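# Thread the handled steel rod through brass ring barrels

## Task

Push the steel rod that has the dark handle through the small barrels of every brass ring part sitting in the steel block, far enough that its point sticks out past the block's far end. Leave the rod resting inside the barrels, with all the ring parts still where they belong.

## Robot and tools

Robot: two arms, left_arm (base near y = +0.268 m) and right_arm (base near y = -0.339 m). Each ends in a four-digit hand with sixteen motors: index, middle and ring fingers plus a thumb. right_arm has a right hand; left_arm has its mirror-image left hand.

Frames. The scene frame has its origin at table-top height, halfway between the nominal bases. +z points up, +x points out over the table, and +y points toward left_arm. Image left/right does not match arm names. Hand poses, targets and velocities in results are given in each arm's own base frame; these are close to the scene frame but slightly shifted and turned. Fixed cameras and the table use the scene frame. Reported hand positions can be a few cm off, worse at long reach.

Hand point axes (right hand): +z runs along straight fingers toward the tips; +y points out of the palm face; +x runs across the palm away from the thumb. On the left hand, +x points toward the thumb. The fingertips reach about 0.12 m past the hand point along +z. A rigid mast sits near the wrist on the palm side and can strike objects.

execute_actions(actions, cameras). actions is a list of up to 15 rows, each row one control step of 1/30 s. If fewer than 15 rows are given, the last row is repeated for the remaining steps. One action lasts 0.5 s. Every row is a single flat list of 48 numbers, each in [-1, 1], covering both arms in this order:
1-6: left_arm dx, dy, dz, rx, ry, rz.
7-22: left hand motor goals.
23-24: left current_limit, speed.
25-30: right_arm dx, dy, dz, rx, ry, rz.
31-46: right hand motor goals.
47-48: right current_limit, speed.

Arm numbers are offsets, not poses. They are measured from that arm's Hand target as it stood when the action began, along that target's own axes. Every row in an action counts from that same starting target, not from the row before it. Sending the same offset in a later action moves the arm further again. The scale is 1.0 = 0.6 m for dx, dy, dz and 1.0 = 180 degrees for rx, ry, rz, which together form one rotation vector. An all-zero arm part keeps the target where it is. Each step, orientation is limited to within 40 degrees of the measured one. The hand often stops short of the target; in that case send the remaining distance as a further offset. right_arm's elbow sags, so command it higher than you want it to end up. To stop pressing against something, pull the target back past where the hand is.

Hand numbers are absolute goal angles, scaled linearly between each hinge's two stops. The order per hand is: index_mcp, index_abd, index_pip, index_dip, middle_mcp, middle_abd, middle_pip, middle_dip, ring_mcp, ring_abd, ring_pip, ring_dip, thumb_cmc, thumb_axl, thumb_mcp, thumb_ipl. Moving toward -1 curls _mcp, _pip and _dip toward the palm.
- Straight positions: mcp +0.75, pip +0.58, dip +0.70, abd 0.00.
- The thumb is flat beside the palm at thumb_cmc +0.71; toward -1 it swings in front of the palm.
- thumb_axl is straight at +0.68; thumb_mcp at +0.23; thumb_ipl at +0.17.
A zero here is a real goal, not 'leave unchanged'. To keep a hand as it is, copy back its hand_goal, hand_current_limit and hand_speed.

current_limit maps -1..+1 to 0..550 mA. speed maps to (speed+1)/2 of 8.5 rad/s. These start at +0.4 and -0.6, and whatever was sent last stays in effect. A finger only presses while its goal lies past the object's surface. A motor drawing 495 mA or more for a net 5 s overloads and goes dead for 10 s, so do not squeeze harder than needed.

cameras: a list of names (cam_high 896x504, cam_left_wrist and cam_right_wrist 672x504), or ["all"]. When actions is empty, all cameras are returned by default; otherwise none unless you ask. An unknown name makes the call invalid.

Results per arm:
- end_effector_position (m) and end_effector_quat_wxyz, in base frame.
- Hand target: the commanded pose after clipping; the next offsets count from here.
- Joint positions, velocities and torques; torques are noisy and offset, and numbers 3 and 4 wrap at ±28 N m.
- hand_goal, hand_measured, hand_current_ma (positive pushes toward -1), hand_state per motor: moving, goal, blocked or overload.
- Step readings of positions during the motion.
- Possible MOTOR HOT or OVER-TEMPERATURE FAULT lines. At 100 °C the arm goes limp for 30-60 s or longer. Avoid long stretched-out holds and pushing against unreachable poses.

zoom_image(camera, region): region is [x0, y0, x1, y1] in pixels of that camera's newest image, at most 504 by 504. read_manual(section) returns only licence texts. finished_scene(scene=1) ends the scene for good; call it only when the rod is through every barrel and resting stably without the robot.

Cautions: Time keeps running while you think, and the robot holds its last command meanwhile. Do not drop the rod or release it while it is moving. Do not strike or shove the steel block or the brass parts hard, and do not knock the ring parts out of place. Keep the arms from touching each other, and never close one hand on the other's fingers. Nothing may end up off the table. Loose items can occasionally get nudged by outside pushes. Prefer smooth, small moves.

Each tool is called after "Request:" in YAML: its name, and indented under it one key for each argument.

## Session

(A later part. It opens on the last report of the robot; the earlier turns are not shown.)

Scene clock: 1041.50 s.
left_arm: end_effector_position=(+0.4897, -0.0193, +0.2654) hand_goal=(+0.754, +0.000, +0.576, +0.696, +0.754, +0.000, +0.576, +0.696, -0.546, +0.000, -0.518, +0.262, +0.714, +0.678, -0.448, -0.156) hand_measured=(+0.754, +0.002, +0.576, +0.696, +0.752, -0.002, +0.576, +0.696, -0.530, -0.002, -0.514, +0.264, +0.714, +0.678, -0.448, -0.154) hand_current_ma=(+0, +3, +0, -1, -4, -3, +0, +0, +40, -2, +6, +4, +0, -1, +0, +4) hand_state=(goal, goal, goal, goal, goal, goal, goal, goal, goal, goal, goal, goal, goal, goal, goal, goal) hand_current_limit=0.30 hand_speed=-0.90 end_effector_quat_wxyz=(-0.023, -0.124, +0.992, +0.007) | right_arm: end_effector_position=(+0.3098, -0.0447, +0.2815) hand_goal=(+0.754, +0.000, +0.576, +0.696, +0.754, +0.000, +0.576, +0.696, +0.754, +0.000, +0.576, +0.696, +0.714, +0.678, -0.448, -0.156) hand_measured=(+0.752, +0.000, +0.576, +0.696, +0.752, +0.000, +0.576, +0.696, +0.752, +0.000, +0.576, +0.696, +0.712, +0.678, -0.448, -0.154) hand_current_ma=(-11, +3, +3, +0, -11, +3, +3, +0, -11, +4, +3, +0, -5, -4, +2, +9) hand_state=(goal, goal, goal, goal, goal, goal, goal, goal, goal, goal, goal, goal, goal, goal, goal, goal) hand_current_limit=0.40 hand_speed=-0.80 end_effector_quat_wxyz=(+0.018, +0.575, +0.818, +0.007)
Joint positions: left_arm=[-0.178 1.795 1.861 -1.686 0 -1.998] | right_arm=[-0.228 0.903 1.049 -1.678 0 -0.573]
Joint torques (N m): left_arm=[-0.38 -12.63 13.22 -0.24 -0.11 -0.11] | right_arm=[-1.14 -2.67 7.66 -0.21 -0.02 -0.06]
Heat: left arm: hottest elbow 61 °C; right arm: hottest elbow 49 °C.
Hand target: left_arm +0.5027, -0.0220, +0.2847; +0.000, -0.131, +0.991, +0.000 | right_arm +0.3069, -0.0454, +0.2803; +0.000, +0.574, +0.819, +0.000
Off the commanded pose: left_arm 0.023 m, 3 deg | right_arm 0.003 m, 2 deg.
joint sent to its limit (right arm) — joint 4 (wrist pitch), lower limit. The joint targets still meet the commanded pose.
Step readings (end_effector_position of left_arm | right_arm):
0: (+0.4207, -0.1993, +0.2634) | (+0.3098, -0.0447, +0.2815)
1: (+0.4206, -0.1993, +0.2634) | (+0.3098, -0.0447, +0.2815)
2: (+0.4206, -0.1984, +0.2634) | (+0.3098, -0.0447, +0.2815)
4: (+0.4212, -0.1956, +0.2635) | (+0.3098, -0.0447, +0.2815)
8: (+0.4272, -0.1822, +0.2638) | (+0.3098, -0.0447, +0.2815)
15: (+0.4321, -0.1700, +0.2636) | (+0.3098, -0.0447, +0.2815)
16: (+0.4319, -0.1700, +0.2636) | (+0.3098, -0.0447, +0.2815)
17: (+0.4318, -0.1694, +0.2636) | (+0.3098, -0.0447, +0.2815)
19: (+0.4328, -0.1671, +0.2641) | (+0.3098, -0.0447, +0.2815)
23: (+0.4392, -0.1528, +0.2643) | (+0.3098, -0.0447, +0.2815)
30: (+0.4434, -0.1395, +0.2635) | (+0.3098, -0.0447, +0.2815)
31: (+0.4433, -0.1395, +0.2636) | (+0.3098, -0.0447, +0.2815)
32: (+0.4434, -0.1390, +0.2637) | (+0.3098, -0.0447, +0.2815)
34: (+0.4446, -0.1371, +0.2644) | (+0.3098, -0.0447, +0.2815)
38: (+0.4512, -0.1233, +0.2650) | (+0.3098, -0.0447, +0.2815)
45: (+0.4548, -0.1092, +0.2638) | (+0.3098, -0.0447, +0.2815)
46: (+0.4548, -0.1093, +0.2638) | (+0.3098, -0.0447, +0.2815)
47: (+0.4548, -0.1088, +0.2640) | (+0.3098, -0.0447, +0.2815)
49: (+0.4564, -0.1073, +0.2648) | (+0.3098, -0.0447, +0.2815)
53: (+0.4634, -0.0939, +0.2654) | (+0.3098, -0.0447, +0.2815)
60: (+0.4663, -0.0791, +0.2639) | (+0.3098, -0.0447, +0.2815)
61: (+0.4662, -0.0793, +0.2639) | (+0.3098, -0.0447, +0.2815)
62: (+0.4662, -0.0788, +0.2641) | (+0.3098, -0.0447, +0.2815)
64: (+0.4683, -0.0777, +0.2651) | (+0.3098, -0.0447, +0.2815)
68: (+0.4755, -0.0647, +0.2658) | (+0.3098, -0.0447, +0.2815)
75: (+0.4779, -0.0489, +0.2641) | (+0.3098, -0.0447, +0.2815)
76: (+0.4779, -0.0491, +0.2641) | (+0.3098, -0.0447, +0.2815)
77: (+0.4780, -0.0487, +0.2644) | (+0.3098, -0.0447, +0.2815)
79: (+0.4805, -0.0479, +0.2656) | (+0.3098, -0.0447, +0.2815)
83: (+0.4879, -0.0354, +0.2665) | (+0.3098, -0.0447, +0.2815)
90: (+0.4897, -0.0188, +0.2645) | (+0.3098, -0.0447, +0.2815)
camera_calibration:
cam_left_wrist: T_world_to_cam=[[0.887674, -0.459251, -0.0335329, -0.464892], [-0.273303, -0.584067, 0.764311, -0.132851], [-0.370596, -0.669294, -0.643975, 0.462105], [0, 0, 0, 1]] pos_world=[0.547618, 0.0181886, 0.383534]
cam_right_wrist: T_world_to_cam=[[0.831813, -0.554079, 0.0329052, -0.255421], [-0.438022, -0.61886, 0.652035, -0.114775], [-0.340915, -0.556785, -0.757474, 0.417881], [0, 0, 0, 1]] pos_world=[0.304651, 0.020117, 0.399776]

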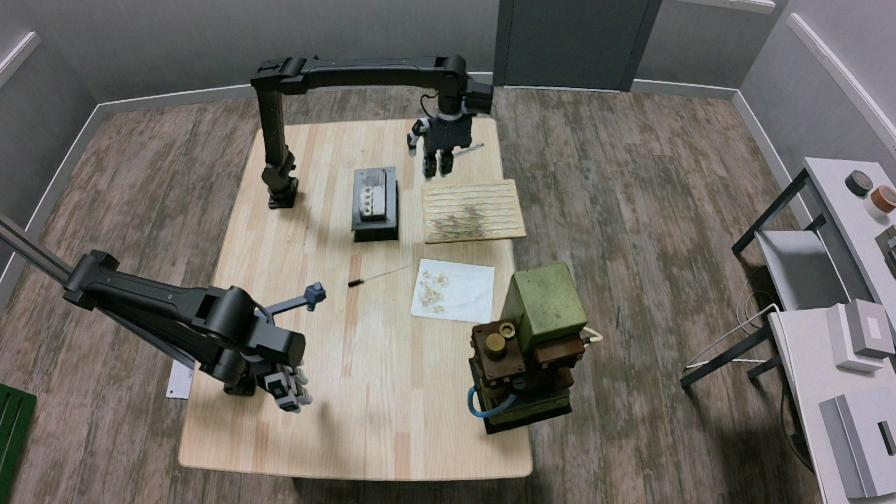

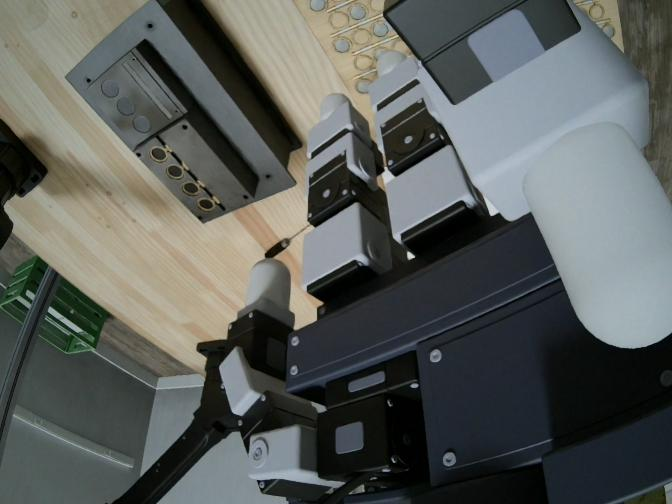

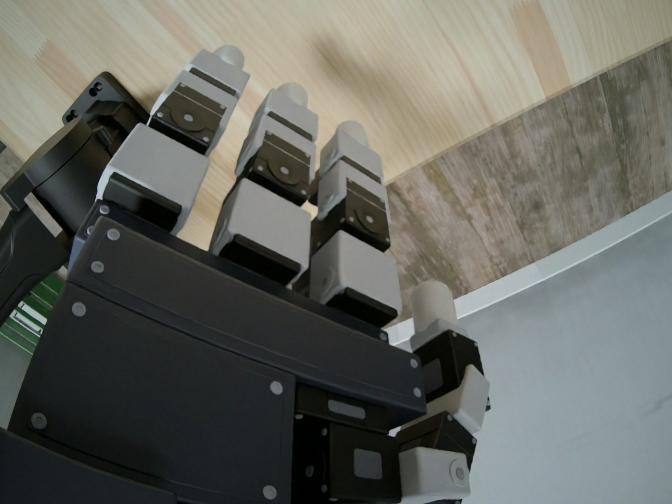

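Request:
execute_actions:
  actions:
    - [[0,0,0,0,0,0,0.754,0,0.576,0.696,0.754,0,0.576,0.696,-0.547,0,-0.519,0.261,0.714,0.678,-0.449,-0.157,0.3,-0.9,0.0566,0.0312,0.01,0,0,0,0.754,0,0.576,0.696,0.754,0,0.576,0.696,-0.547,0,-0.519,0.261,0.714,0.678,-0.449,-0.157,0.3,-0.85]]
    - [[0,0,0,0,0,0,0.754,0,0.576,0.696,0.754,0,0.576,0.696,-0.547,0,-0.519,0.261,0.714,0.678,-0.449,-0.157,0.3,-0.9,0.0566,0.0312,0.01,0,0,0,0.754,0,0.576,0.696,0.754,0,0.576,0.696,-0.547,0,-0.519,0.261,0.714,0.678,-0.449,-0.157,0.3,-0.85]]
    - [[0,0,0,0,0,0,0.754,0,0.576,0.696,0.754,0,0.576,0.696,-0.547,0,-0.519,0.261,0.714,0.678,-0.449,-0.157,0.3,-0.9,0.0566,0.0312,0.01,0,0,0,0.754,0,0.576,0.696,0.754,0,0.576,0.696,-0.547,0,-0.519,0.261,0.714,0.678,-0.449,-0.157,0.3,-0.85]]
    - [[0,0,0,0,0,0,0.754,0,0.576,0.696,0.754,0,0.576,0.696,-0.547,0,-0.519,0.261,0.714,0.678,-0.449,-0.157,0.3,-0.9,0.0566,0.0312,0.01,0,0,0,0.754,0,0.576,0.696,0.754,0,0.576,0.696,-0.547,0,-0.519,0.261,0.714,0.678,-0.449,-0.157,0.3,-0.85]]
    - [[0,0,0,0,0,0,0.754,0,0.576,0.696,0.754,0,0.576,0.696,-0.547,0,-0.519,0.261,0.714,0.678,-0.449,-0.157,0.3,-0.9,0.0566,0.0312,0.01,0,0,0,0.754,0,0.576,0.696,0.754,0,0.576,0.696,-0.547,0,-0.519,0.261,0.714,0.678,-0.449,-0.157,0.3,-0.85]]
    - [[0,0,0,0,0,0,0.754,0,0.576,0.696,0.754,0,0.576,0.696,-0.547,0,-0.519,0.261,0.714,0.678,-0.449,-0.157,0.3,-0.9,0.0566,0.0312,0.01,0,0,0,0.754,0,0.576,0.696,0.754,0,0.576,0.696,-0.547,0,-0.519,0.261,0.714,0.678,-0.449,-0.157,0.3,-0.85]]
  cameras: ["cam_right_wrist", "cam_high"]

Scene clock: 1113.10 s.
left_arm: end_effector_position=(+0.4897, -0.0193, +0.2654) hand_goal=(+0.754, +0.000, +0.576, +0.696, +0.754, +0.000, +0.576, +0.696, -0.546, +0.000, -0.518, +0.262, +0.714, +0.678, -0.448, -0.156) hand_measured=(+0.754, +0.002, +0.576, +0.696, +0.752, -0.002, +0.576, +0.696, -0.530, -0.002, -0.514, +0.264, +0.714, +0.678, -0.448, -0.154) hand_current_ma=(+0, +3, +0, -1, -4, -3, +0, +0, +40, -2, +6, +4, +0, -1, +0, +4) hand_state=(goal, goal, goal, goal, goal, goal, goal, goal, goal, goal, goal, goal, goal, goal, goal, goal) hand_current_limit=0.30 hand_speed=-0.90 end_effector_quat_wxyz=(-0.023, -0.125, +0.992, +0.007) | right_arm: end_effector_position=(+0.3298, +0.1765, +0.2250) hand_goal=(+0.754, +0.000, +0.576, +0.696, +0.754, +0.000, +0.576, +0.696, -0.546, +0.000, -0.518, +0.262, +0.714, +0.678, -0.448, -0.156) hand_measured=(+0.752, +0.000, +0.576, +0.696, +0.752, +0.000, +0.576, +0.696, -0.526, +0.000, -0.514, +0.264, +0.714, +0.678, -0.448, -0.154) hand_current_ma=(-6, +3, +3, +0, -9, +3, +3, +0, +100, +4, +18, +10, -3, -2, -1, +9) hand_state=(goal, goal, goal, goal, goal, goal, goal, goal, blocked, goal, goal, goal, goal, goal, goal, goal) hand_current_limit=0.30 hand_speed=-0.85 end_effector_quat_wxyz=(-0.010, +0.569, +0.822, -0.021)
Joint positions: left_arm=[-0.178 1.795 1.861 -1.686 0 -1.999] | right_arm=[0.605 1.14 1.069 -1.547 -0.004 0.245]
Joint torques (N m): left_arm=[0.09 -13.1 13.26 -0.16 -0.13 -0.05] | right_arm=[-0.09 -5.42 11.26 0.12 0.28 0.16]
Heat: left arm: hottest elbow 60 °C; right arm: hottest elbow 50 °C.
Hand target: left_arm +0.5028, -0.0220, +0.2847; +0.000, -0.131, +0.991, +0.000 | right_arm +0.3430, +0.1845, +0.2444; +0.000, +0.574, +0.819, +0.000
Off the commanded pose: left_arm 0.023 m, 3 deg | right_arm 0.025 m, 3 deg.
Step readings (end_effector_position of left_arm | right_arm):
0: (+0.4897, -0.0193, +0.2654) | (+0.3098, -0.0447, +0.2815)
1: (+0.4897, -0.0193, +0.2654) | (+0.3098, -0.0446, +0.2815)
2: (+0.4897, -0.0193, +0.2654) | (+0.3101, -0.0432, +0.2813)
4: (+0.4897, -0.0193, +0.2654) | (+0.3109, -0.0361, +0.2800)
8: (+0.4897, -0.0193, +0.2654) | (+0.3124, -0.0104, +0.2771)
15: (+0.4897, -0.0193, +0.2654) | (+0.3131, -0.0067, +0.2769)
16: (+0.4897, -0.0193, +0.2654) | (+0.3131, -0.0069, +0.2769)
17: (+0.4897, -0.0193, +0.2654) | (+0.3134, -0.0057, +0.2768)
19: (+0.4897, -0.0193, +0.2654) | (+0.3141, +0.0032, +0.2760)
23: (+0.4897, -0.0193, +0.2654) | (+0.3149, +0.0298, +0.2725)
30: (+0.4897, -0.0193, +0.2654) | (+0.3165, +0.0320, +0.2690)
31: (+0.4897, -0.0193, +0.2654) | (+0.3165, +0.0317, +0.2689)
32: (+0.4897, -0.0193, +0.2654) | (+0.3166, +0.0328, +0.2689)
34: (+0.4897, -0.0193, +0.2654) | (+0.3170, +0.0412, +0.2682)
38: (+0.4897, -0.0193, +0.2654) | (+0.3176, +0.0674, +0.2644)
45: (+0.4897, -0.0193, +0.2654) | (+0.3204, +0.0697, +0.2607)
46: (+0.4897, -0.0193, +0.2654) | (+0.3205, +0.0694, +0.2607)
47: (+0.4897, -0.0193, +0.2654) | (+0.3209, +0.0704, +0.2606)
49: (+0.4897, -0.0193, +0.2654) | (+0.3215, +0.0785, +0.2597)
53: (+0.4897, -0.0193, +0.2654) | (+0.3213, +0.1036, +0.2531)
60: (+0.4897, -0.0193, +0.2654) | (+0.3237, +0.1066, +0.2481)
61: (+0.4897, -0.0193, +0.2654) | (+0.3238, +0.1064, +0.2481)
62: (+0.4897, -0.0193, +0.2654) | (+0.3242, +0.1073, +0.2480)
64: (+0.4897, -0.0193, +0.2654) | (+0.3245, +0.1143, +0.2464)
68: (+0.4897, -0.0193, +0.2654) | (+0.3228, +0.1378, +0.2377)
75: (+0.4897, -0.0193, +0.2654) | (+0.3245, +0.1413, +0.2314)
76: (+0.4897, -0.0193, +0.2654) | (+0.3246, +0.1410, +0.2315)
77: (+0.4897, -0.0193, +0.2654) | (+0.3248, +0.1419, +0.2313)
79: (+0.4897, -0.0193, +0.2654) | (+0.3257, +0.1483, +0.2311)
83: (+0.4897, -0.0193, +0.2654) | (+0.3273, +0.1723, +0.2283)
90: (+0.4897, -0.0193, +0.2654) | (+0.3291, +0.1771, +0.2237)
camera_calibration:
cam_right_wrist: T_world_to_cam=[[0.840116, -0.541844, -0.0247024, -0.139566], [-0.376197, -0.614883, 0.693106, 0.0373794], [-0.390744, -0.572996, -0.720413, 0.516049], [0, 0, 0, 1]] pos_world=[0.332957, 0.243055, 0.342413]
Images, in order (width x height): cam_high 896x504, cam_right_wrist 672x504.

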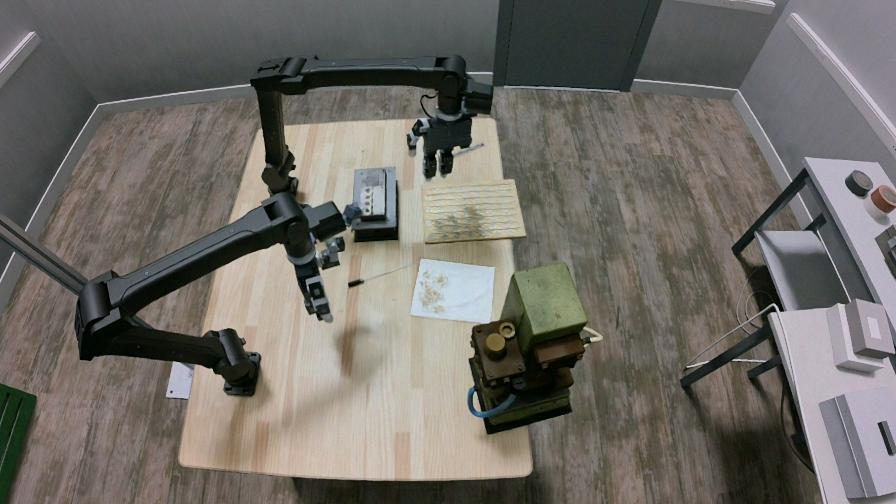

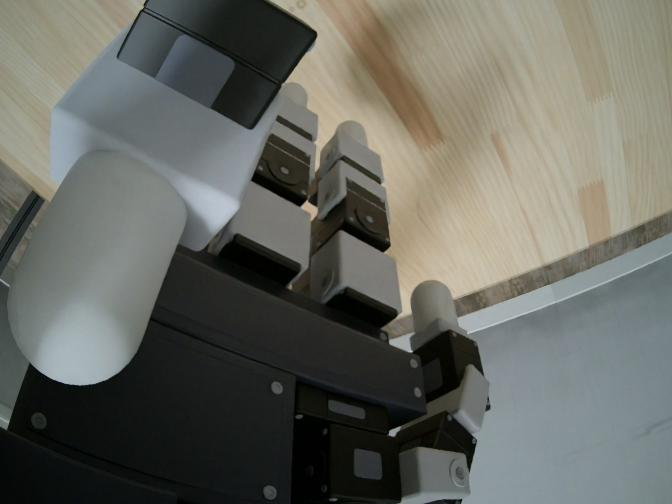

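Request:
execute_actions:
  actions:
    - [[0,0,0,0,0,0,0.754,0,0.576,0.696,0.754,0,0.576,0.696,-0.547,0,-0.519,0.261,0.714,0.678,-0.449,-0.157,0.3,-0.9,0.0566,0.033,0.015,0,0,0,0.754,0.1,0.576,0.696,0.754,-0.1,0.576,0.696,-0.547,0,-0.519,0.261,0.714,0.678,-0.449,-0.157,0.1,-0.85]]
    - [[0,0,0,0,0,0,0.754,0,0.576,0.696,0.754,0,0.576,0.696,-0.547,0,-0.519,0.261,0.714,0.678,-0.449,-0.157,0.3,-0.9,0.0566,0.033,0.015,0,0,0,0.754,0.1,0.576,0.696,0.754,-0.1,0.576,0.696,-0.547,0,-0.519,0.261,0.714,0.678,-0.449,-0.157,0.1,-0.85]]
    - [[0,0,0,0,0,0,0.754,0,0.576,0.696,0.754,0,0.576,0.696,-0.547,0,-0.519,0.261,0.714,0.678,-0.449,-0.157,0.3,-0.9,0.0566,0.033,0.01,0,0,-0.011,0.754,0.1,0.576,0.696,0.754,-0.1,0.576,0.696,-0.547,0,-0.519,0.261,0.714,0.678,-0.449,-0.157,0.1,-0.85]]
  cameras: ["cam_right_wrist", "cam_high", "cam_left_wrist"]

Scene clock: 1125.43 s.
left_arm: end_effector_position=(+0.4897, -0.0193, +0.2654) hand_goal=(+0.754, +0.000, +0.576, +0.696, +0.754, +0.000, +0.576, +0.696, -0.546, +0.000, -0.518, +0.262, +0.714, +0.678, -0.448, -0.156) hand_measured=(+0.754, +0.002, +0.576, +0.696, +0.752, -0.002, +0.576, +0.696, -0.530, -0.002, -0.514, +0.264, +0.714, +0.678, -0.448, -0.154) hand_current_ma=(+0, +3, +0, -1, -4, -3, +0, +0, +40, -2, +6, +4, +0, -1, +0, +4) hand_state=(goal, goal, goal, goal, goal, goal, goal, goal, goal, goal, goal, goal, goal, goal, goal, goal) hand_current_limit=0.30 hand_speed=-0.90 end_effector_quat_wxyz=(-0.023, -0.125, +0.992, +0.007) | right_arm: end_effector_position=(+0.3524, +0.2895, +0.2035) hand_goal=(+0.754, +0.100, +0.576, +0.696, +0.754, -0.100, +0.576, +0.696, -0.546, +0.000, -0.518, +0.262, +0.714, +0.678, -0.448, -0.156) hand_measured=(+0.752, +0.098, +0.576, +0.696, +0.752, -0.098, +0.576, +0.696, -0.526, +0.000, -0.514, +0.264, +0.714, +0.678, -0.448, -0.154) hand_current_ma=(-6, -10, +3, +0, -9, +10, +3, +0, +98, +4, +17, +10, -3, -2, -1, +9) hand_state=(goal, goal, goal, goal, goal, goal, goal, goal, goal, goal, goal, goal, goal, goal, goal, goal) hand_current_limit=0.10 hand_speed=-0.85 end_effector_quat_wxyz=(-0.005, +0.555, +0.832, -0.020)
Joint positions: left_arm=[-0.178 1.795 1.861 -1.686 0 -1.999] | right_arm=[0.808 1.382 1.22 -1.451 -0.003 0.413]
Joint torques (N m): left_arm=[-0.15 -12.69 13.23 -0.13 -0.12 -0.08] | right_arm=[-0.5 -8.94 11 0.01 0.28 0.19]
Heat: left arm: hottest elbow 60 °C; right arm: hottest elbow 50 °C.
Hand target: left_arm +0.5028, -0.0220, +0.2847; +0.000, -0.131, +0.991, +0.000 | right_arm +0.3641, +0.3005, +0.2204; +0.000, +0.560, +0.829, +0.000
Off the commanded pose: left_arm 0.023 m, 3 deg | right_arm 0.023 m, 2 deg.
Step readings (end_effector_position of left_arm | right_arm):
0: (+0.4897, -0.0193, +0.2654) | (+0.3298, +0.1764, +0.2250)
1: (+0.4897, -0.0193, +0.2654) | (+0.3299, +0.1763, +0.2250)
2: (+0.4897, -0.0193, +0.2654) | (+0.3303, +0.1772, +0.2249)
4: (+0.4897, -0.0193, +0.2654) | (+0.3322, +0.1848, +0.2252)
8: (+0.4897, -0.0193, +0.2654) | (+0.3355, +0.2085, +0.2218)
15: (+0.4897, -0.0193, +0.2654) | (+0.3363, +0.2142, +0.2148)
16: (+0.4897, -0.0193, +0.2654) | (+0.3367, +0.2143, +0.2154)
17: (+0.4897, -0.0193, +0.2654) | (+0.3373, +0.2150, +0.2156)
19: (+0.4897, -0.0193, +0.2654) | (+0.3399, +0.2220, +0.2168)
23: (+0.4897, -0.0193, +0.2654) | (+0.3440, +0.2449, +0.2146)
30: (+0.4897, -0.0193, +0.2654) | (+0.3441, +0.2519, +0.2071)
31: (+0.4897, -0.0193, +0.2654) | (+0.3443, +0.2519, +0.2074)
32: (+0.4897, -0.0193, +0.2654) | (+0.3448, +0.2527, +0.2079)
34: (+0.4897, -0.0193, +0.2654) | (+0.3475, +0.2591, +0.2096)
38: (+0.4897, -0.0193, +0.2654) | (+0.3526, +0.2811, +0.2095)
45: (+0.4897, -0.0193, +0.2654) | (+0.3519, +0.2891, +0.2025)
camera_calibration:
cam_left_wrist: T_world_to_cam=[[0.887996, -0.458628, -0.033529, -0.464994], [-0.272938, -0.584333, 0.764238, -0.133044], [-0.370093, -0.669489, -0.644062, 0.46183], [0, 0, 0, 1]] pos_world=[0.54752, 0.0181882, 0.383534]
cam_right_wrist: T_world_to_cam=[[0.858699, -0.512249, -0.0154071, -0.114885], [-0.360751, -0.625545, 0.691774, 0.128212], [-0.363998, -0.588467, -0.72195, 0.56954], [0, 0, 0, 1]] pos_world=[0.352216, 0.356508, 0.320715]

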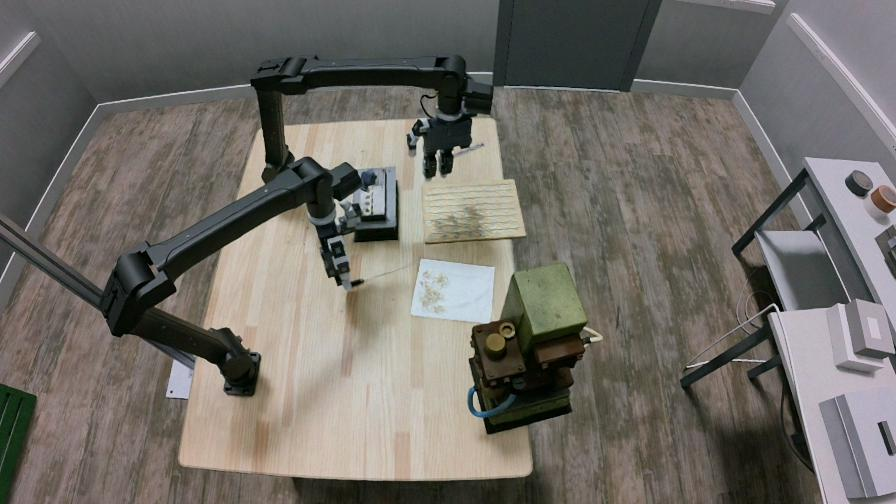

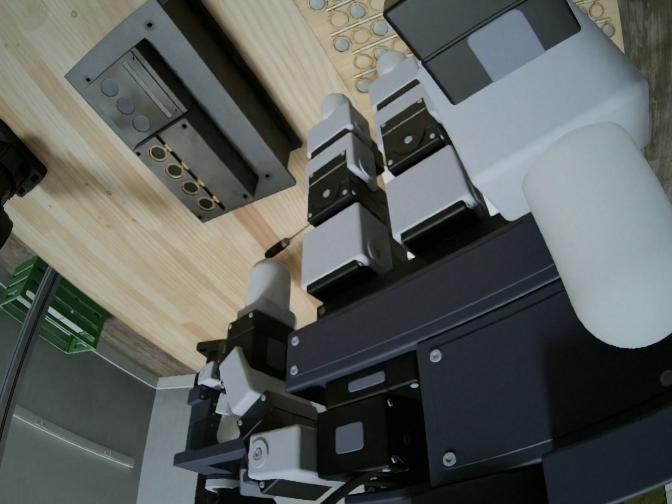

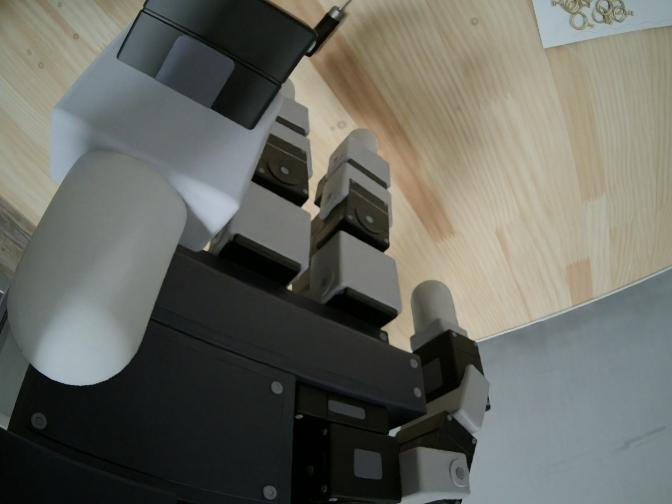

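Request:
zoom_image:
  camera: "cam_right_wrist"
  region: [260, 0, 420, 160]

Request:
zoom_image:
  camera: "cam_high"
  region: [300, 230, 420, 310]

Scaled by 3.150 from the camera's 672x504 image, which has a finer 960x720 frame.

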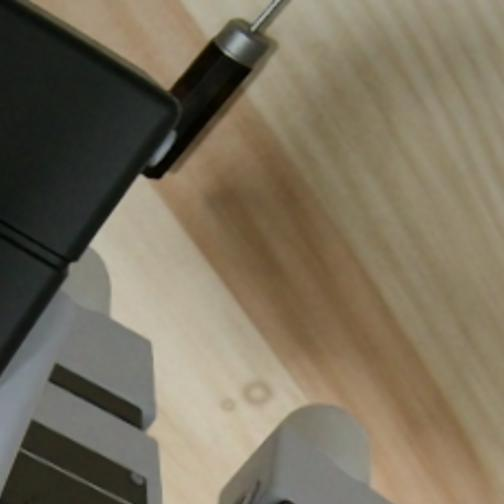

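Scaled by 4.200 from the camera's 896x504 image, which has a finer 1280x720 frame.

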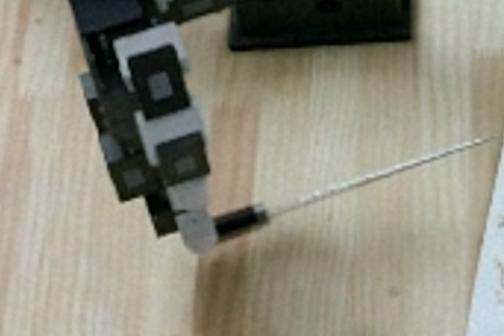

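Request:
execute_actions:
  actions:
    - [[0,0,0,0,0,0,0.754,0,0.576,0.696,0.754,0,0.576,0.696,-0.547,0,-0.519,0.261,0.714,0.678,-0.449,-0.157,0.3,-0.9,0.0253,0.015,0.034,0,0,-0.0117,0.754,0.1,0.576,0.696,0.754,-0.1,0.576,0.696,-0.547,0,-0.519,0.261,0.714,0.678,-0.449,-0.157,0.1,-0.85]]
    - [[0,0,0,0,0,0,0.754,0,0.576,0.696,0.754,0,0.576,0.696,-0.547,0,-0.519,0.261,0.714,0.678,-0.449,-0.157,0.3,-0.9,0,0,0.05,0,0,0,0.754,0.1,0.576,0.696,0.754,-0.1,0.576,0.696,-0.547,0,-0.519,0.261,0.714,0.678,-0.449,-0.157,0.1,-0.85]]
  cameras: ["cam_right_wrist", "cam_high"]

Scene clock: 1184.83 s.
left_arm: end_effector_position=(+0.4897, -0.0193, +0.2654) hand_goal=(+0.754, +0.000, +0.576, +0.696, +0.754, +0.000, +0.576, +0.696, -0.546, +0.000, -0.518, +0.262, +0.714, +0.678, -0.448, -0.156) hand_measured=(+0.754, +0.002, +0.576, +0.696, +0.752, -0.002, +0.576, +0.696, -0.530, -0.002, -0.514, +0.264, +0.714, +0.678, -0.448, -0.154) hand_current_ma=(+0, +3, +0, -1, -4, -3, +0, +0, +40, -2, +6, +4, +0, -1, +0, +4) hand_state=(goal, goal, goal, goal, goal, goal, goal, goal, goal, goal, goal, goal, goal, goal, goal, goal) hand_current_limit=0.30 hand_speed=-0.90 end_effector_quat_wxyz=(-0.023, -0.125, +0.992, +0.007) | right_arm: end_effector_position=(+0.3672, +0.3136, +0.1757) hand_goal=(+0.754, +0.100, +0.576, +0.696, +0.754, -0.100, +0.576, +0.696, -0.546, +0.000, -0.518, +0.262, +0.714, +0.678, -0.448, -0.156) hand_measured=(+0.752, +0.098, +0.576, +0.696, +0.752, -0.098, +0.576, +0.696, -0.526, +0.000, -0.514, +0.264, +0.714, +0.678, -0.448, -0.154) hand_current_ma=(-6, -10, +3, +0, -9, +10, +3, +0, +97, +4, +17, +10, -3, -2, -1, +9) hand_state=(goal, goal, goal, goal, goal, goal, goal, goal, goal, goal, goal, goal, goal, goal, goal, goal) hand_current_limit=0.10 hand_speed=-0.85 end_effector_quat_wxyz=(-0.001, +0.550, +0.835, +0.003)
Joint positions: left_arm=[-0.178 1.795 1.861 -1.686 0 -1.999] | right_arm=[0.821 1.438 1.196 -1.323 -0.003 0.414]
Joint torques (N m): left_arm=[0.09 -12.86 13.29 -0.1 -0.11 -0.06] | right_arm=[0.32 -9.52 7.36 0.31 0.28 0.01]
Heat: left arm: hottest elbow 61 °C; right arm: hottest elbow 51 °C.
Hand target: left_arm +0.5028, -0.0220, +0.2847; +0.000, -0.131, +0.991, +0.000 | right_arm +0.3667, +0.3179, +0.1699; +0.000, +0.544, +0.839, +0.000
Off the commanded pose: left_arm 0.023 m, 3 deg | right_arm 0.007 m, 1 deg.
Step readings (end_effector_position of left_arm | right_arm):
0: (+0.4897, -0.0193, +0.2654) | (+0.3524, +0.2895, +0.2035)
1: (+0.4897, -0.0193, +0.2654) | (+0.3525, +0.2895, +0.2035)
2: (+0.4897, -0.0193, +0.2654) | (+0.3530, +0.2900, +0.2033)
4: (+0.4897, -0.0193, +0.2654) | (+0.3551, +0.2932, +0.2025)
8: (+0.4897, -0.0193, +0.2654) | (+0.3584, +0.3007, +0.1949)
15: (+0.4897, -0.0193, +0.2654) | (+0.3589, +0.3046, +0.1879)
16: (+0.4897, -0.0193, +0.2654) | (+0.3590, +0.3048, +0.1880)
17: (+0.4897, -0.0193, +0.2654) | (+0.3601, +0.3059, +0.1884)
19: (+0.4897, -0.0193, +0.2654) | (+0.3637, +0.3098, +0.1888)
23: (+0.4897, -0.0193, +0.2654) | (+0.3677, +0.3141, +0.1851)
30: (+0.4897, -0.0193, +0.2654) | (+0.3669, +0.3132, +0.1757)
camera_calibration:
cam_right_wrist: T_world_to_cam=[[0.86521, -0.501388, -0.00471091, -0.123306], [-0.37453, -0.65249, 0.658775, 0.187132], [-0.333375, -0.568214, -0.752326, 0.556701], [0, 0, 0, 1]] pos_world=[0.362363, 0.376602, 0.294962]
Images, in order (width x height): cam_high 896x504, cam_right_wrist 672x504.

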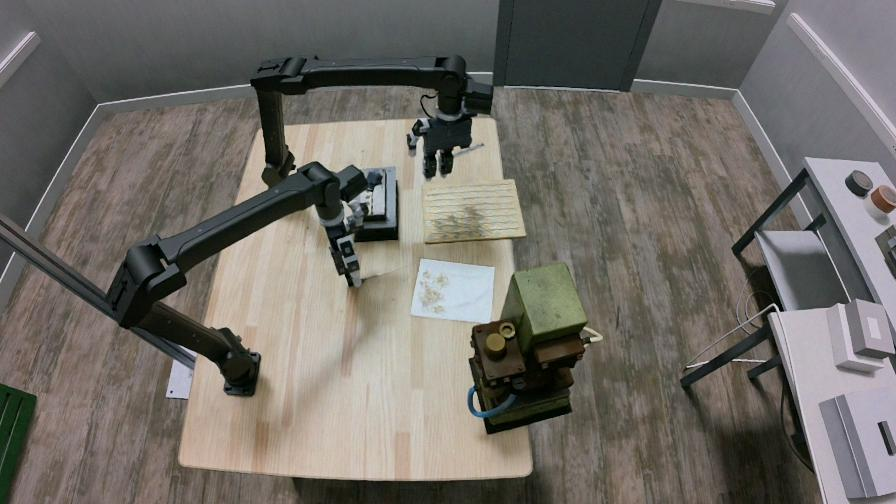

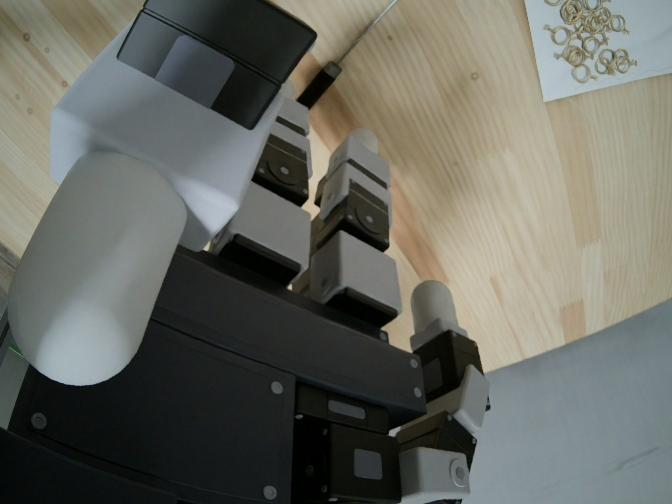

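Request:
zoom_image:
  camera: "cam_right_wrist"
  region: [250, 0, 450, 180]

Request:
zoom_image:
  camera: "cam_high"
  region: [310, 230, 430, 310]

Scaled by 2.520 from the camera's 672x504 image, which has a finer 960x720 frame.

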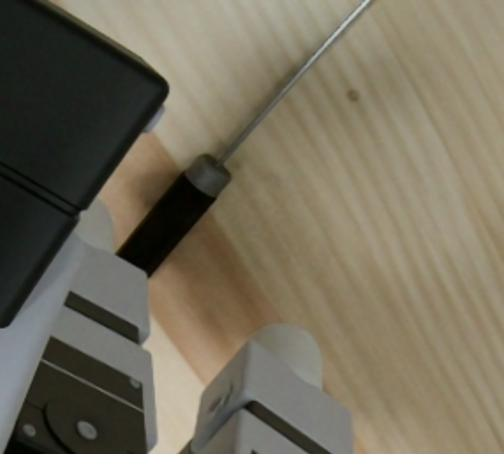

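Scaled by 4.200 from the camera's 896x504 image, which has a finer 1280x720 frame.

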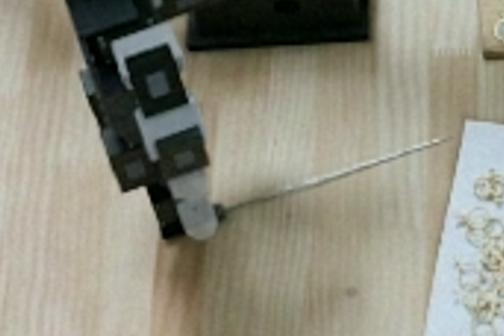

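Request:
execute_actions:
  actions:
    - [[0,0,0,0,0,0,0.754,0,0.576,0.696,0.754,0,0.576,0.696,-0.547,0,-0.519,0.261,0.714,0.678,-0.449,-0.157,0.3,-0.9,0.0027,-0.0043,0.0415,0,0,0.011,0.754,0.1,0.576,0.696,0.754,-0.1,0.576,0.696,-0.547,0,-0.519,0.261,0.714,0.678,-0.449,-0.157,0.1,-0.85]]
  cameras: ["cam_right_wrist"]

Request:
zoom_image:
  camera: "cam_right_wrist"
  region: [250, 0, 450, 180]

Scene clock: 1217.07 s.
left_arm: end_effector_position=(+0.4897, -0.0193, +0.2654) hand_goal=(+0.754, +0.000, +0.576, +0.696, +0.754, +0.000, +0.576, +0.696, -0.546, +0.000, -0.518, +0.262, +0.714, +0.678, -0.448, -0.156) hand_measured=(+0.754, +0.002, +0.576, +0.696, +0.752, -0.002, +0.576, +0.696, -0.530, -0.002, -0.514, +0.264, +0.714, +0.678, -0.448, -0.154) hand_current_ma=(+0, +3, +0, -1, -4, -3, +0, +0, +40, -2, +6, +4, +0, -1, +0, +4) hand_state=(goal, goal, goal, goal, goal, goal, goal, goal, goal, goal, goal, goal, goal, goal, goal, goal) hand_current_limit=0.30 hand_speed=-0.90 end_effector_quat_wxyz=(-0.023, -0.125, +0.992, +0.007) | right_arm: end_effector_position=(+0.3643, +0.3151, +0.1490) hand_goal=(+0.754, +0.100, +0.576, +0.696, +0.754, -0.100, +0.576, +0.696, -0.546, +0.000, -0.518, +0.262, +0.714, +0.678, -0.448, -0.156) hand_measured=(+0.752, +0.098, +0.576, +0.696, +0.752, -0.098, +0.576, +0.696, -0.528, +0.000, -0.514, +0.264, +0.714, +0.678, -0.448, -0.154) hand_current_ma=(-6, -10, +3, +0, -9, +10, +3, +0, +94, +4, +17, +10, -3, -2, -1, +9) hand_state=(goal, goal, goal, goal, goal, goal, goal, goal, goal, goal, goal, goal, goal, goal, goal, goal) hand_current_limit=0.10 hand_speed=-0.85 end_effector_quat_wxyz=(-0.001, +0.557, +0.831, +0.001)
Joint positions: left_arm=[-0.178 1.795 1.861 -1.686 0 -1.999] | right_arm=[0.831 1.46 1.147 -1.257 -0.002 0.441]
Joint torques (N m): left_arm=[-0.32 -12.86 13.27 -0.16 -0.11 -0.08] | right_arm=[0.44 -9.7 7.43 0.27 0.27 0.26]
Heat: left arm: hottest elbow 62 °C; right arm: hottest elbow 52 °C.
Hand target: left_arm +0.5028, -0.0220, +0.2847; +0.000, -0.131, +0.991, +0.000 | right_arm +0.3637, +0.3184, +0.1451; +0.000, +0.559, +0.829, +0.000
Off the commanded pose: left_arm 0.023 m, 3 deg | right_arm 0.005 m, 0 deg.
Step readings (end_effector_position of left_arm | right_arm):
0: (+0.4897, -0.0193, +0.2654) | (+0.3672, +0.3136, +0.1757)
1: (+0.4897, -0.0193, +0.2654) | (+0.3672, +0.3136, +0.1755)
2: (+0.4897, -0.0193, +0.2654) | (+0.3675, +0.3141, +0.1748)
4: (+0.4897, -0.0193, +0.2654) | (+0.3676, +0.3157, +0.1709)
8: (+0.4897, -0.0193, +0.2654) | (+0.3650, +0.3144, +0.1575)
15: (+0.4897, -0.0193, +0.2654) | (+0.3640, +0.3151, +0.1489)
camera_calibration:
cam_right_wrist: T_world_to_cam=[[0.856669, -0.51584, -0.00523671, -0.112461], [-0.38382, -0.644137, 0.661642, 0.204957], [-0.344674, -0.564798, -0.749802, 0.539305], [0, 0, 0, 1]] pos_world=[0.360893, 0.378607, 0.268175]
Images, in order (width x height): cam_right_wrist 672x504.

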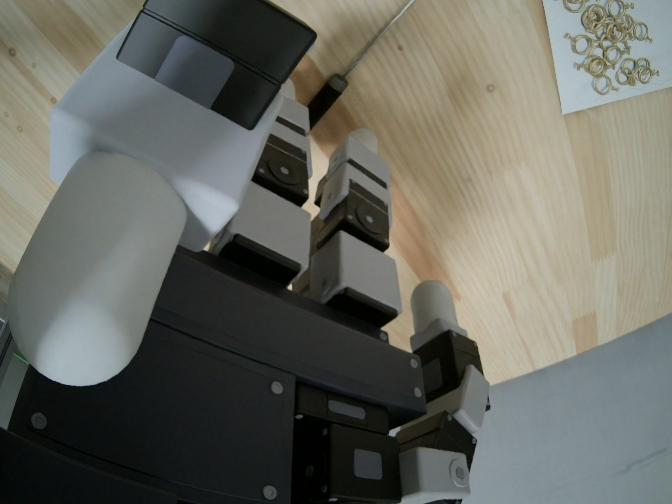

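Scaled by 2.520 from the camera's 672x504 image, which has a finer 960x720 frame.

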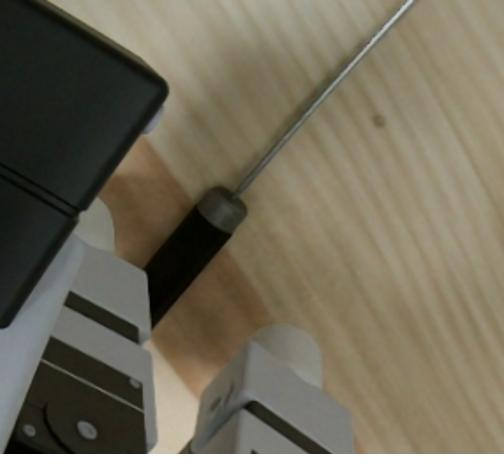

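Request:
execute_actions:
  actions:
    - [[0,0,0,0,0,0,0.754,0,0.576,0.696,0.754,0,0.576,0.696,-0.547,0,-0.519,0.261,0.714,0.678,-0.449,-0.157,0.3,-0.9,0,0,0.0233,0,0,0,0.754,0.1,0.576,0.696,0.754,-0.1,0.576,0.696,-0.547,0,-0.519,0.261,0.714,0.678,-0.449,-0.157,0.1,-0.85]]
  cameras: ["cam_right_wrist", "cam_high"]

Request:
zoom_image:
  camera: "cam_right_wrist"
  region: [250, 0, 450, 180]

Request:
zoom_image:
  camera: "cam_high"
  region: [310, 230, 430, 310]

Scene clock: 1227.77 s.
left_arm: end_effector_position=(+0.4897, -0.0193, +0.2654) hand_goal=(+0.754, +0.000, +0.576, +0.696, +0.754, +0.000, +0.576, +0.696, -0.546, +0.000, -0.518, +0.262, +0.714, +0.678, -0.448, -0.156) hand_measured=(+0.754, +0.002, +0.576, +0.696, +0.752, -0.002, +0.576, +0.696, -0.530, -0.002, -0.514, +0.264, +0.714, +0.678, -0.448, -0.154) hand_current_ma=(+0, +3, +0, -1, -4, -3, +0, +0, +40, -2, +6, +4, +0, -1, +0, +4) hand_state=(goal, goal, goal, goal, goal, goal, goal, goal, goal, goal, goal, goal, goal, goal, goal, goal) hand_current_limit=0.30 hand_speed=-0.90 end_effector_quat_wxyz=(-0.023, -0.125, +0.992, +0.007) | right_arm: end_effector_position=(+0.3650, +0.3158, +0.1377) hand_goal=(+0.754, +0.100, +0.576, +0.696, +0.754, -0.100, +0.576, +0.696, -0.546, +0.000, -0.518, +0.262, +0.714, +0.678, -0.448, -0.156) hand_measured=(+0.752, +0.098, +0.576, +0.696, +0.752, -0.098, +0.576, +0.696, -0.528, +0.000, -0.514, +0.264, +0.714, +0.678, -0.448, -0.154) hand_current_ma=(-6, -10, +3, +0, -9, +10, +3, +0, +94, +4, +17, +10, -3, -2, -1, +9) hand_state=(goal, goal, goal, goal, goal, goal, goal, goal, goal, goal, goal, goal, goal, goal, goal, goal) hand_current_limit=0.10 hand_speed=-0.85 end_effector_quat_wxyz=(-0.001, +0.557, +0.831, +0.004)
Joint positions: left_arm=[-0.178 1.795 1.861 -1.686 0 -1.999] | right_arm=[0.831 1.469 1.124 -1.219 -0.002 0.442]
Joint torques (N m): left_arm=[0.15 -12.86 13.19 -0.12 -0.11 -0.09] | right_arm=[0.44 -9.64 7.19 0.29 0.28 0.17]
Heat: left arm: hottest elbow 62 °C; right arm: hottest elbow 51 °C.
Hand target: left_arm +0.5028, -0.0220, +0.2847; +0.000, -0.131, +0.991, +0.000 | right_arm +0.3637, +0.3184, +0.1312; +0.000, +0.559, +0.829, +0.000
Off the commanded pose: left_arm 0.023 m, 3 deg | right_arm 0.007 m, 1 deg.
Step readings (end_effector_position of left_arm | right_arm):
0: (+0.4897, -0.0193, +0.2654) | (+0.3643, +0.3151, +0.1490)
1: (+0.4897, -0.0193, +0.2654) | (+0.3644, +0.3152, +0.1490)
2: (+0.4897, -0.0193, +0.2654) | (+0.3647, +0.3155, +0.1488)
4: (+0.4897, -0.0193, +0.2654) | (+0.3654, +0.3163, +0.1475)
8: (+0.4897, -0.0193, +0.2654) | (+0.3649, +0.3157, +0.1417)
15: (+0.4897, -0.0193, +0.2654) | (+0.3649, +0.3157, +0.1377)
camera_calibration:
cam_right_wrist: T_world_to_cam=[[0.85629, -0.516478, -0.00412449, -0.112546], [-0.386978, -0.646835, 0.657155, 0.21572], [-0.342074, -0.561119, -0.753744, 0.529861], [0, 0, 0, 1]] pos_world=[0.361103, 0.378723, 0.257155]
Images, in order (width x height): cam_high 896x504, cam_right_wrist 672x504.

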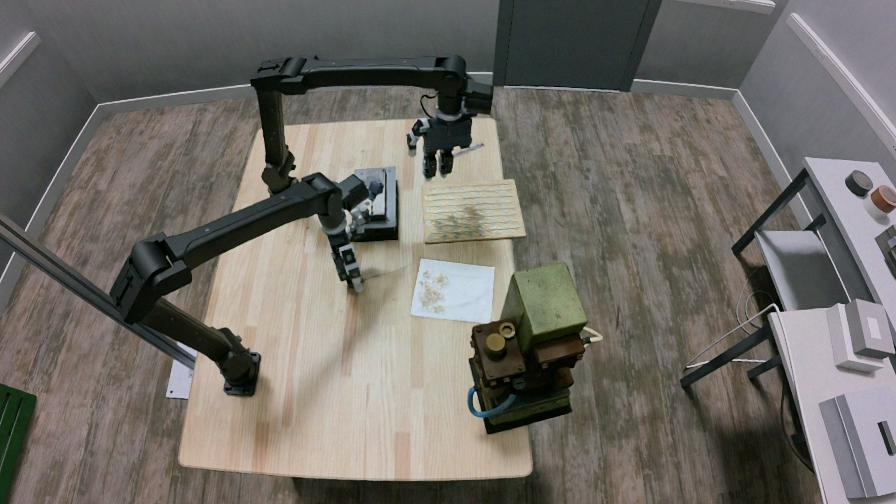

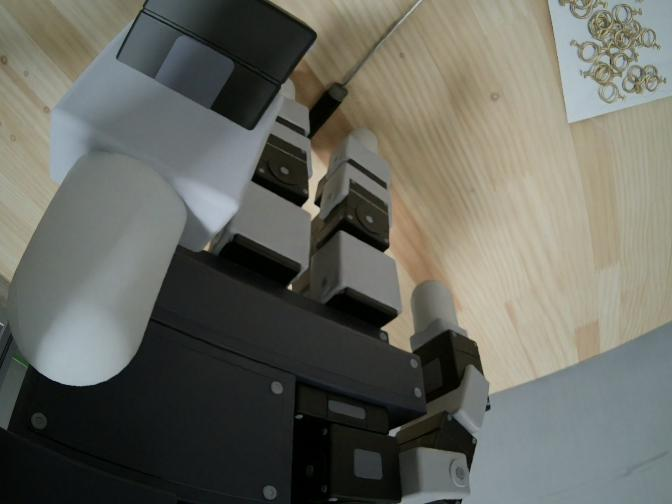

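Scaled by 2.520 from the camera's 672x504 image, which has a finer 960x720 frame.

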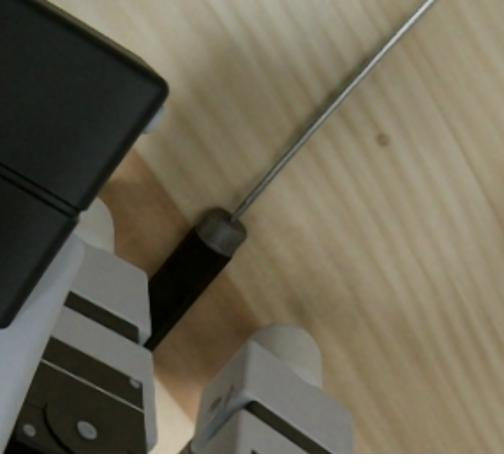

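Scaled by 4.200 from the camera's 896x504 image, which has a finer 1280x720 frame.

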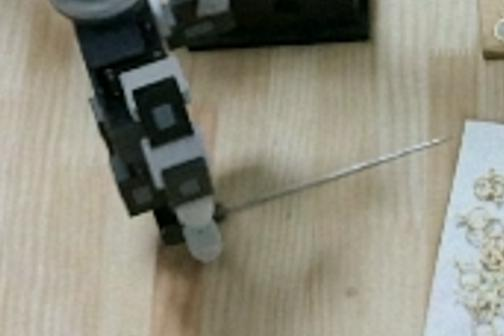

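Request:
execute_actions:
  actions:
    - [[0,0,0,0,0,0,0.754,0,0.576,0.696,0.754,0,0.576,0.696,-0.547,0,-0.519,0.261,0.714,0.678,-0.449,-0.157,0.3,-0.9,0,0,0.014,0,0,0,0.754,0.1,0.576,0.696,0.754,-0.1,0.576,0.696,-0.547,0,-0.519,0.261,0.714,0.678,-0.449,-0.157,0.1,-0.85]]
  cameras: []

Scene clock: 1232.27 s.
left_arm: end_effector_position=(+0.4897, -0.0193, +0.2654) hand_goal=(+0.754, +0.000, +0.576, +0.696, +0.754, +0.000, +0.576, +0.696, -0.546, +0.000, -0.518, +0.262, +0.714, +0.678, -0.448, -0.156) hand_measured=(+0.754, +0.002, +0.576, +0.696, +0.752, -0.002, +0.576, +0.696, -0.530, -0.002, -0.514, +0.264, +0.714, +0.678, -0.448, -0.154) hand_current_ma=(+0, +3, +0, -1, -4, -3, +0, +0, +40, -2, +6, +4, +0, -1, +0, +4) hand_state=(goal, goal, goal, goal, goal, goal, goal, goal, goal, goal, goal, goal, goal, goal, goal, goal) hand_current_limit=0.30 hand_speed=-0.90 end_effector_quat_wxyz=(-0.023, -0.125, +0.992, +0.007) | right_arm: end_effector_position=(+0.3652, +0.3160, +0.1298) hand_goal=(+0.754, +0.100, +0.576, +0.696, +0.754, -0.100, +0.576, +0.696, -0.546, +0.000, -0.518, +0.262, +0.714, +0.678, -0.448, -0.156) hand_measured=(+0.752, +0.098, +0.576, +0.696, +0.752, -0.098, +0.576, +0.696, -0.528, +0.000, -0.514, +0.264, +0.714, +0.678, -0.448, -0.154) hand_current_ma=(-6, -10, +3, +0, -9, +10, +3, +0, +94, +4, +17, +10, -3, -2, -1, +9) hand_state=(goal, goal, goal, goal, goal, goal, goal, goal, goal, goal, goal, goal, goal, goal, goal, goal) hand_current_limit=0.10 hand_speed=-0.85 end_effector_quat_wxyz=(-0.001, +0.557, +0.831, +0.004)
Joint positions: left_arm=[-0.178 1.795 1.861 -1.686 0 -1.999] | right_arm=[0.831 1.477 1.11 -1.196 -0.002 0.442]
Joint torques (N m): left_arm=[-0.09 -12.69 13.24 -0.12 -0.11 -0.05] | right_arm=[0.38 -9.58 7.09 0.29 0.28 0.16]
Heat: left arm: hottest elbow 62 °C; right arm: hottest elbow 50 °C.
Hand target: left_arm +0.5028, -0.0220, +0.2847; +0.000, -0.131, +0.991, +0.000 | right_arm +0.3637, +0.3184, +0.1228; +0.000, +0.559, +0.829, +0.000
Off the commanded pose: left_arm 0.023 m, 3 deg | right_arm 0.008 m, 1 deg.
Step readings (end_effector_position of left_arm | right_arm):
0: (+0.4897, -0.0193, +0.2654) | (+0.3650, +0.3158, +0.1377)
1: (+0.4897, -0.0193, +0.2654) | (+0.3650, +0.3158, +0.1377)
2: (+0.4897, -0.0193, +0.2654) | (+0.3652, +0.3160, +0.1376)
4: (+0.4897, -0.0193, +0.2654) | (+0.3656, +0.3165, +0.1368)
8: (+0.4897, -0.0193, +0.2654) | (+0.3652, +0.3160, +0.1326)
15: (+0.4897, -0.0193, +0.2654) | (+0.3651, +0.3159, +0.1298)
No camera images: "cameras" was empty.

Request:
execute_actions:
  actions:
    - [[0,0,0,0,0,0,0.754,0,0.576,0.696,0.754,0,0.576,0.696,-0.547,0,-0.519,0.261,0.714,0.678,-0.449,-0.157,0.3,-0.9,0,0,0.008,0,0,0,0.754,0.1,0.576,0.696,0.754,-0.1,0.576,0.696,-0.547,0,-0.519,0.261,0.714,0.678,-0.449,-0.157,0.1,-0.85]]
  cameras: ["cam_right_wrist"]

Request:
zoom_image:
  camera: "cam_right_wrist"
  region: [250, 0, 450, 180]

Scene clock: 1237.20 s.
left_arm: end_effector_position=(+0.4897, -0.0193, +0.2654) hand_goal=(+0.754, +0.000, +0.576, +0.696, +0.754, +0.000, +0.576, +0.696, -0.546, +0.000, -0.518, +0.262, +0.714, +0.678, -0.448, -0.156) hand_measured=(+0.754, +0.002, +0.576, +0.696, +0.752, -0.002, +0.576, +0.696, -0.530, -0.002, -0.514, +0.264, +0.714, +0.678, -0.448, -0.154) hand_current_ma=(+0, +3, +0, -1, -4, -3, +0, +0, +40, -2, +6, +4, +0, -1, +0, +4) hand_state=(goal, goal, goal, goal, goal, goal, goal, goal, goal, goal, goal, goal, goal, goal, goal, goal) hand_current_limit=0.30 hand_speed=-0.90 end_effector_quat_wxyz=(-0.023, -0.125, +0.992, +0.007) | right_arm: end_effector_position=(+0.3653, +0.3161, +0.1257) hand_goal=(+0.754, +0.100, +0.576, +0.696, +0.754, -0.100, +0.576, +0.696, -0.546, +0.000, -0.518, +0.262, +0.714, +0.678, -0.448, -0.156) hand_measured=(+0.752, +0.098, +0.576, +0.696, +0.752, -0.098, +0.576, +0.696, -0.528, +0.000, -0.514, +0.264, +0.714, +0.678, -0.448, -0.154) hand_current_ma=(-6, -10, +3, +0, -9, +10, +3, +0, +94, +4, +17, +10, -3, -2, -1, +9) hand_state=(goal, goal, goal, goal, goal, goal, goal, goal, goal, goal, goal, goal, goal, goal, goal, goal) hand_current_limit=0.10 hand_speed=-0.85 end_effector_quat_wxyz=(+0.000, +0.557, +0.831, +0.005)
Joint positions: left_arm=[-0.178 1.795 1.861 -1.686 0 -1.999] | right_arm=[0.831 1.481 1.102 -1.184 -0.002 0.442]
Joint torques (N m): left_arm=[-0.15 -12.86 13.19 -0.12 -0.12 -0.05] | right_arm=[0.44 -9.47 7.01 0.31 0.28 0.16]
Heat: left arm: hottest elbow 62 °C; right arm: hottest elbow 50 °C.
Hand target: left_arm +0.5028, -0.0220, +0.2847; +0.000, -0.131, +0.991, +0.000 | right_arm +0.3636, +0.3184, +0.1178; +0.000, +0.559, +0.829, +0.000
Off the commanded pose: left_arm 0.023 m, 3 deg | right_arm 0.008 m, 1 deg.
Step readings (end_effector_position of left_arm | right_arm):
0: (+0.4897, -0.0193, +0.2654) | (+0.3652, +0.3160, +0.1298)
1: (+0.4897, -0.0193, +0.2654) | (+0.3652, +0.3160, +0.1298)
2: (+0.4897, -0.0193, +0.2654) | (+0.3652, +0.3161, +0.1297)
4: (+0.4897, -0.0193, +0.2654) | (+0.3656, +0.3165, +0.1294)
8: (+0.4897, -0.0193, +0.2654) | (+0.3654, +0.3162, +0.1272)
15: (+0.4897, -0.0193, +0.2654) | (+0.3653, +0.3161, +0.1257)
camera_calibration:
cam_right_wrist: T_world_to_cam=[[0.856294, -0.516476, -0.00376516, -0.112721], [-0.387811, -0.647754, 0.655756, 0.22471], [-0.341121, -0.56006, -0.754963, 0.520459], [0, 0, 0, 1]] pos_world=[0.361207, 0.378827, 0.245148]
Images, in order (width x height): cam_right_wrist 672x504.

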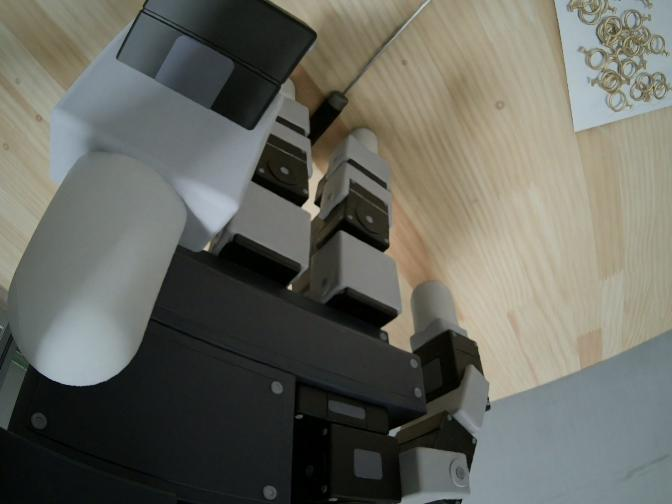

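Scaled by 2.520 from the camera's 672x504 image, which has a finer 960x720 frame.

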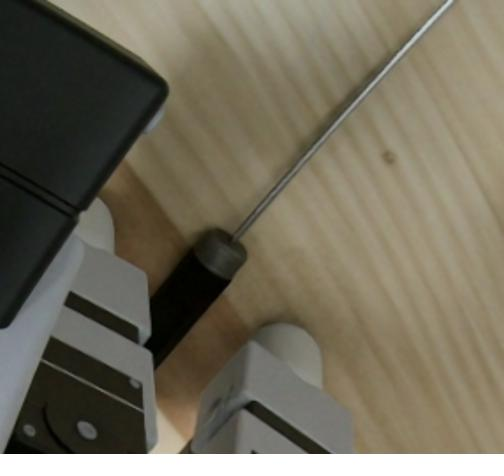

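Request:
execute_actions:
  actions:
    - [[0,0,0,0,0,0,0.754,0,0.576,0.696,0.754,0,0.576,0.696,-0.547,0,-0.519,0.261,0.714,0.678,-0.449,-0.157,0.3,-0.9,0,0,0.0065,0,0,0,0.754,0.1,0.576,0.696,0.754,-0.1,0.576,0.696,-0.547,0,-0.519,0.261,0.714,0.678,-0.449,-0.157,0.1,-0.85]]
  cameras: []

Scene clock: 1241.77 s.
left_arm: end_effector_position=(+0.4897, -0.0193, +0.2654) hand_goal=(+0.754, +0.000, +0.576, +0.696, +0.754, +0.000, +0.576, +0.696, -0.546, +0.000, -0.518, +0.262, +0.714, +0.678, -0.448, -0.156) hand_measured=(+0.754, +0.002, +0.576, +0.696, +0.752, -0.002, +0.576, +0.696, -0.530, -0.002, -0.514, +0.264, +0.714, +0.678, -0.448, -0.154) hand_current_ma=(+0, +3, +0, -1, -4, -3, +0, +0, +40, -2, +6, +4, +0, -1, +0, +4) hand_state=(goal, goal, goal, goal, goal, goal, goal, goal, goal, goal, goal, goal, goal, goal, goal, goal) hand_current_limit=0.30 hand_speed=-0.90 end_effector_quat_wxyz=(-0.023, -0.125, +0.992, +0.007) | right_arm: end_effector_position=(+0.3658, +0.3163, +0.1255) hand_goal=(+0.754, +0.100, +0.576, +0.696, +0.754, -0.100, +0.576, +0.696, -0.546, +0.000, -0.518, +0.262, +0.714, +0.678, -0.448, -0.156) hand_measured=(+0.756, +0.098, +0.578, +0.696, +0.756, -0.098, +0.578, +0.696, -0.528, +0.000, -0.514, +0.264, +0.714, +0.678, -0.448, -0.154) hand_current_ma=(+14, -5, +7, +0, +14, +10, +5, +0, +94, +4, +17, +10, -3, -2, -1, +9) hand_state=(goal, goal, goal, goal, goal, goal, goal, goal, goal, goal, goal, goal, goal, goal, goal, goal) hand_current_limit=0.10 hand_speed=-0.85 end_effector_quat_wxyz=(+0.000, +0.557, +0.830, +0.006)
Joint positions: left_arm=[-0.178 1.795 1.861 -1.686 0 -1.999] | right_arm=[0.831 1.481 1.101 -1.18 -0.001 0.443]
Joint torques (N m): left_arm=[-0.09 -12.69 13.27 -0.14 -0.1 -0.07] | right_arm=[0.38 -9.23 6.61 0.55 0.24 0.15]
Heat: left arm: hottest elbow 62 °C; right arm: hottest elbow 50 °C.
Hand target: left_arm +0.5028, -0.0220, +0.2847; +0.000, -0.131, +0.991, +0.000 | right_arm +0.3636, +0.3184, +0.1139; +0.000, +0.559, +0.829, +0.000
Off the commanded pose: left_arm 0.023 m, 3 deg | right_arm 0.012 m, 1 deg.
Step readings (end_effector_position of left_arm | right_arm):
0: (+0.4897, -0.0193, +0.2654) | (+0.3653, +0.3161, +0.1257)
1: (+0.4897, -0.0193, +0.2654) | (+0.3653, +0.3161, +0.1257)
2: (+0.4897, -0.0193, +0.2654) | (+0.3654, +0.3162, +0.1257)
4: (+0.4897, -0.0193, +0.2654) | (+0.3654, +0.3162, +0.1255)
8: (+0.4897, -0.0193, +0.2654) | (+0.3657, +0.3163, +0.1255)
15: (+0.4897, -0.0193, +0.2654) | (+0.3658, +0.3163, +0.1255)
No camera images: "cameras" was empty.


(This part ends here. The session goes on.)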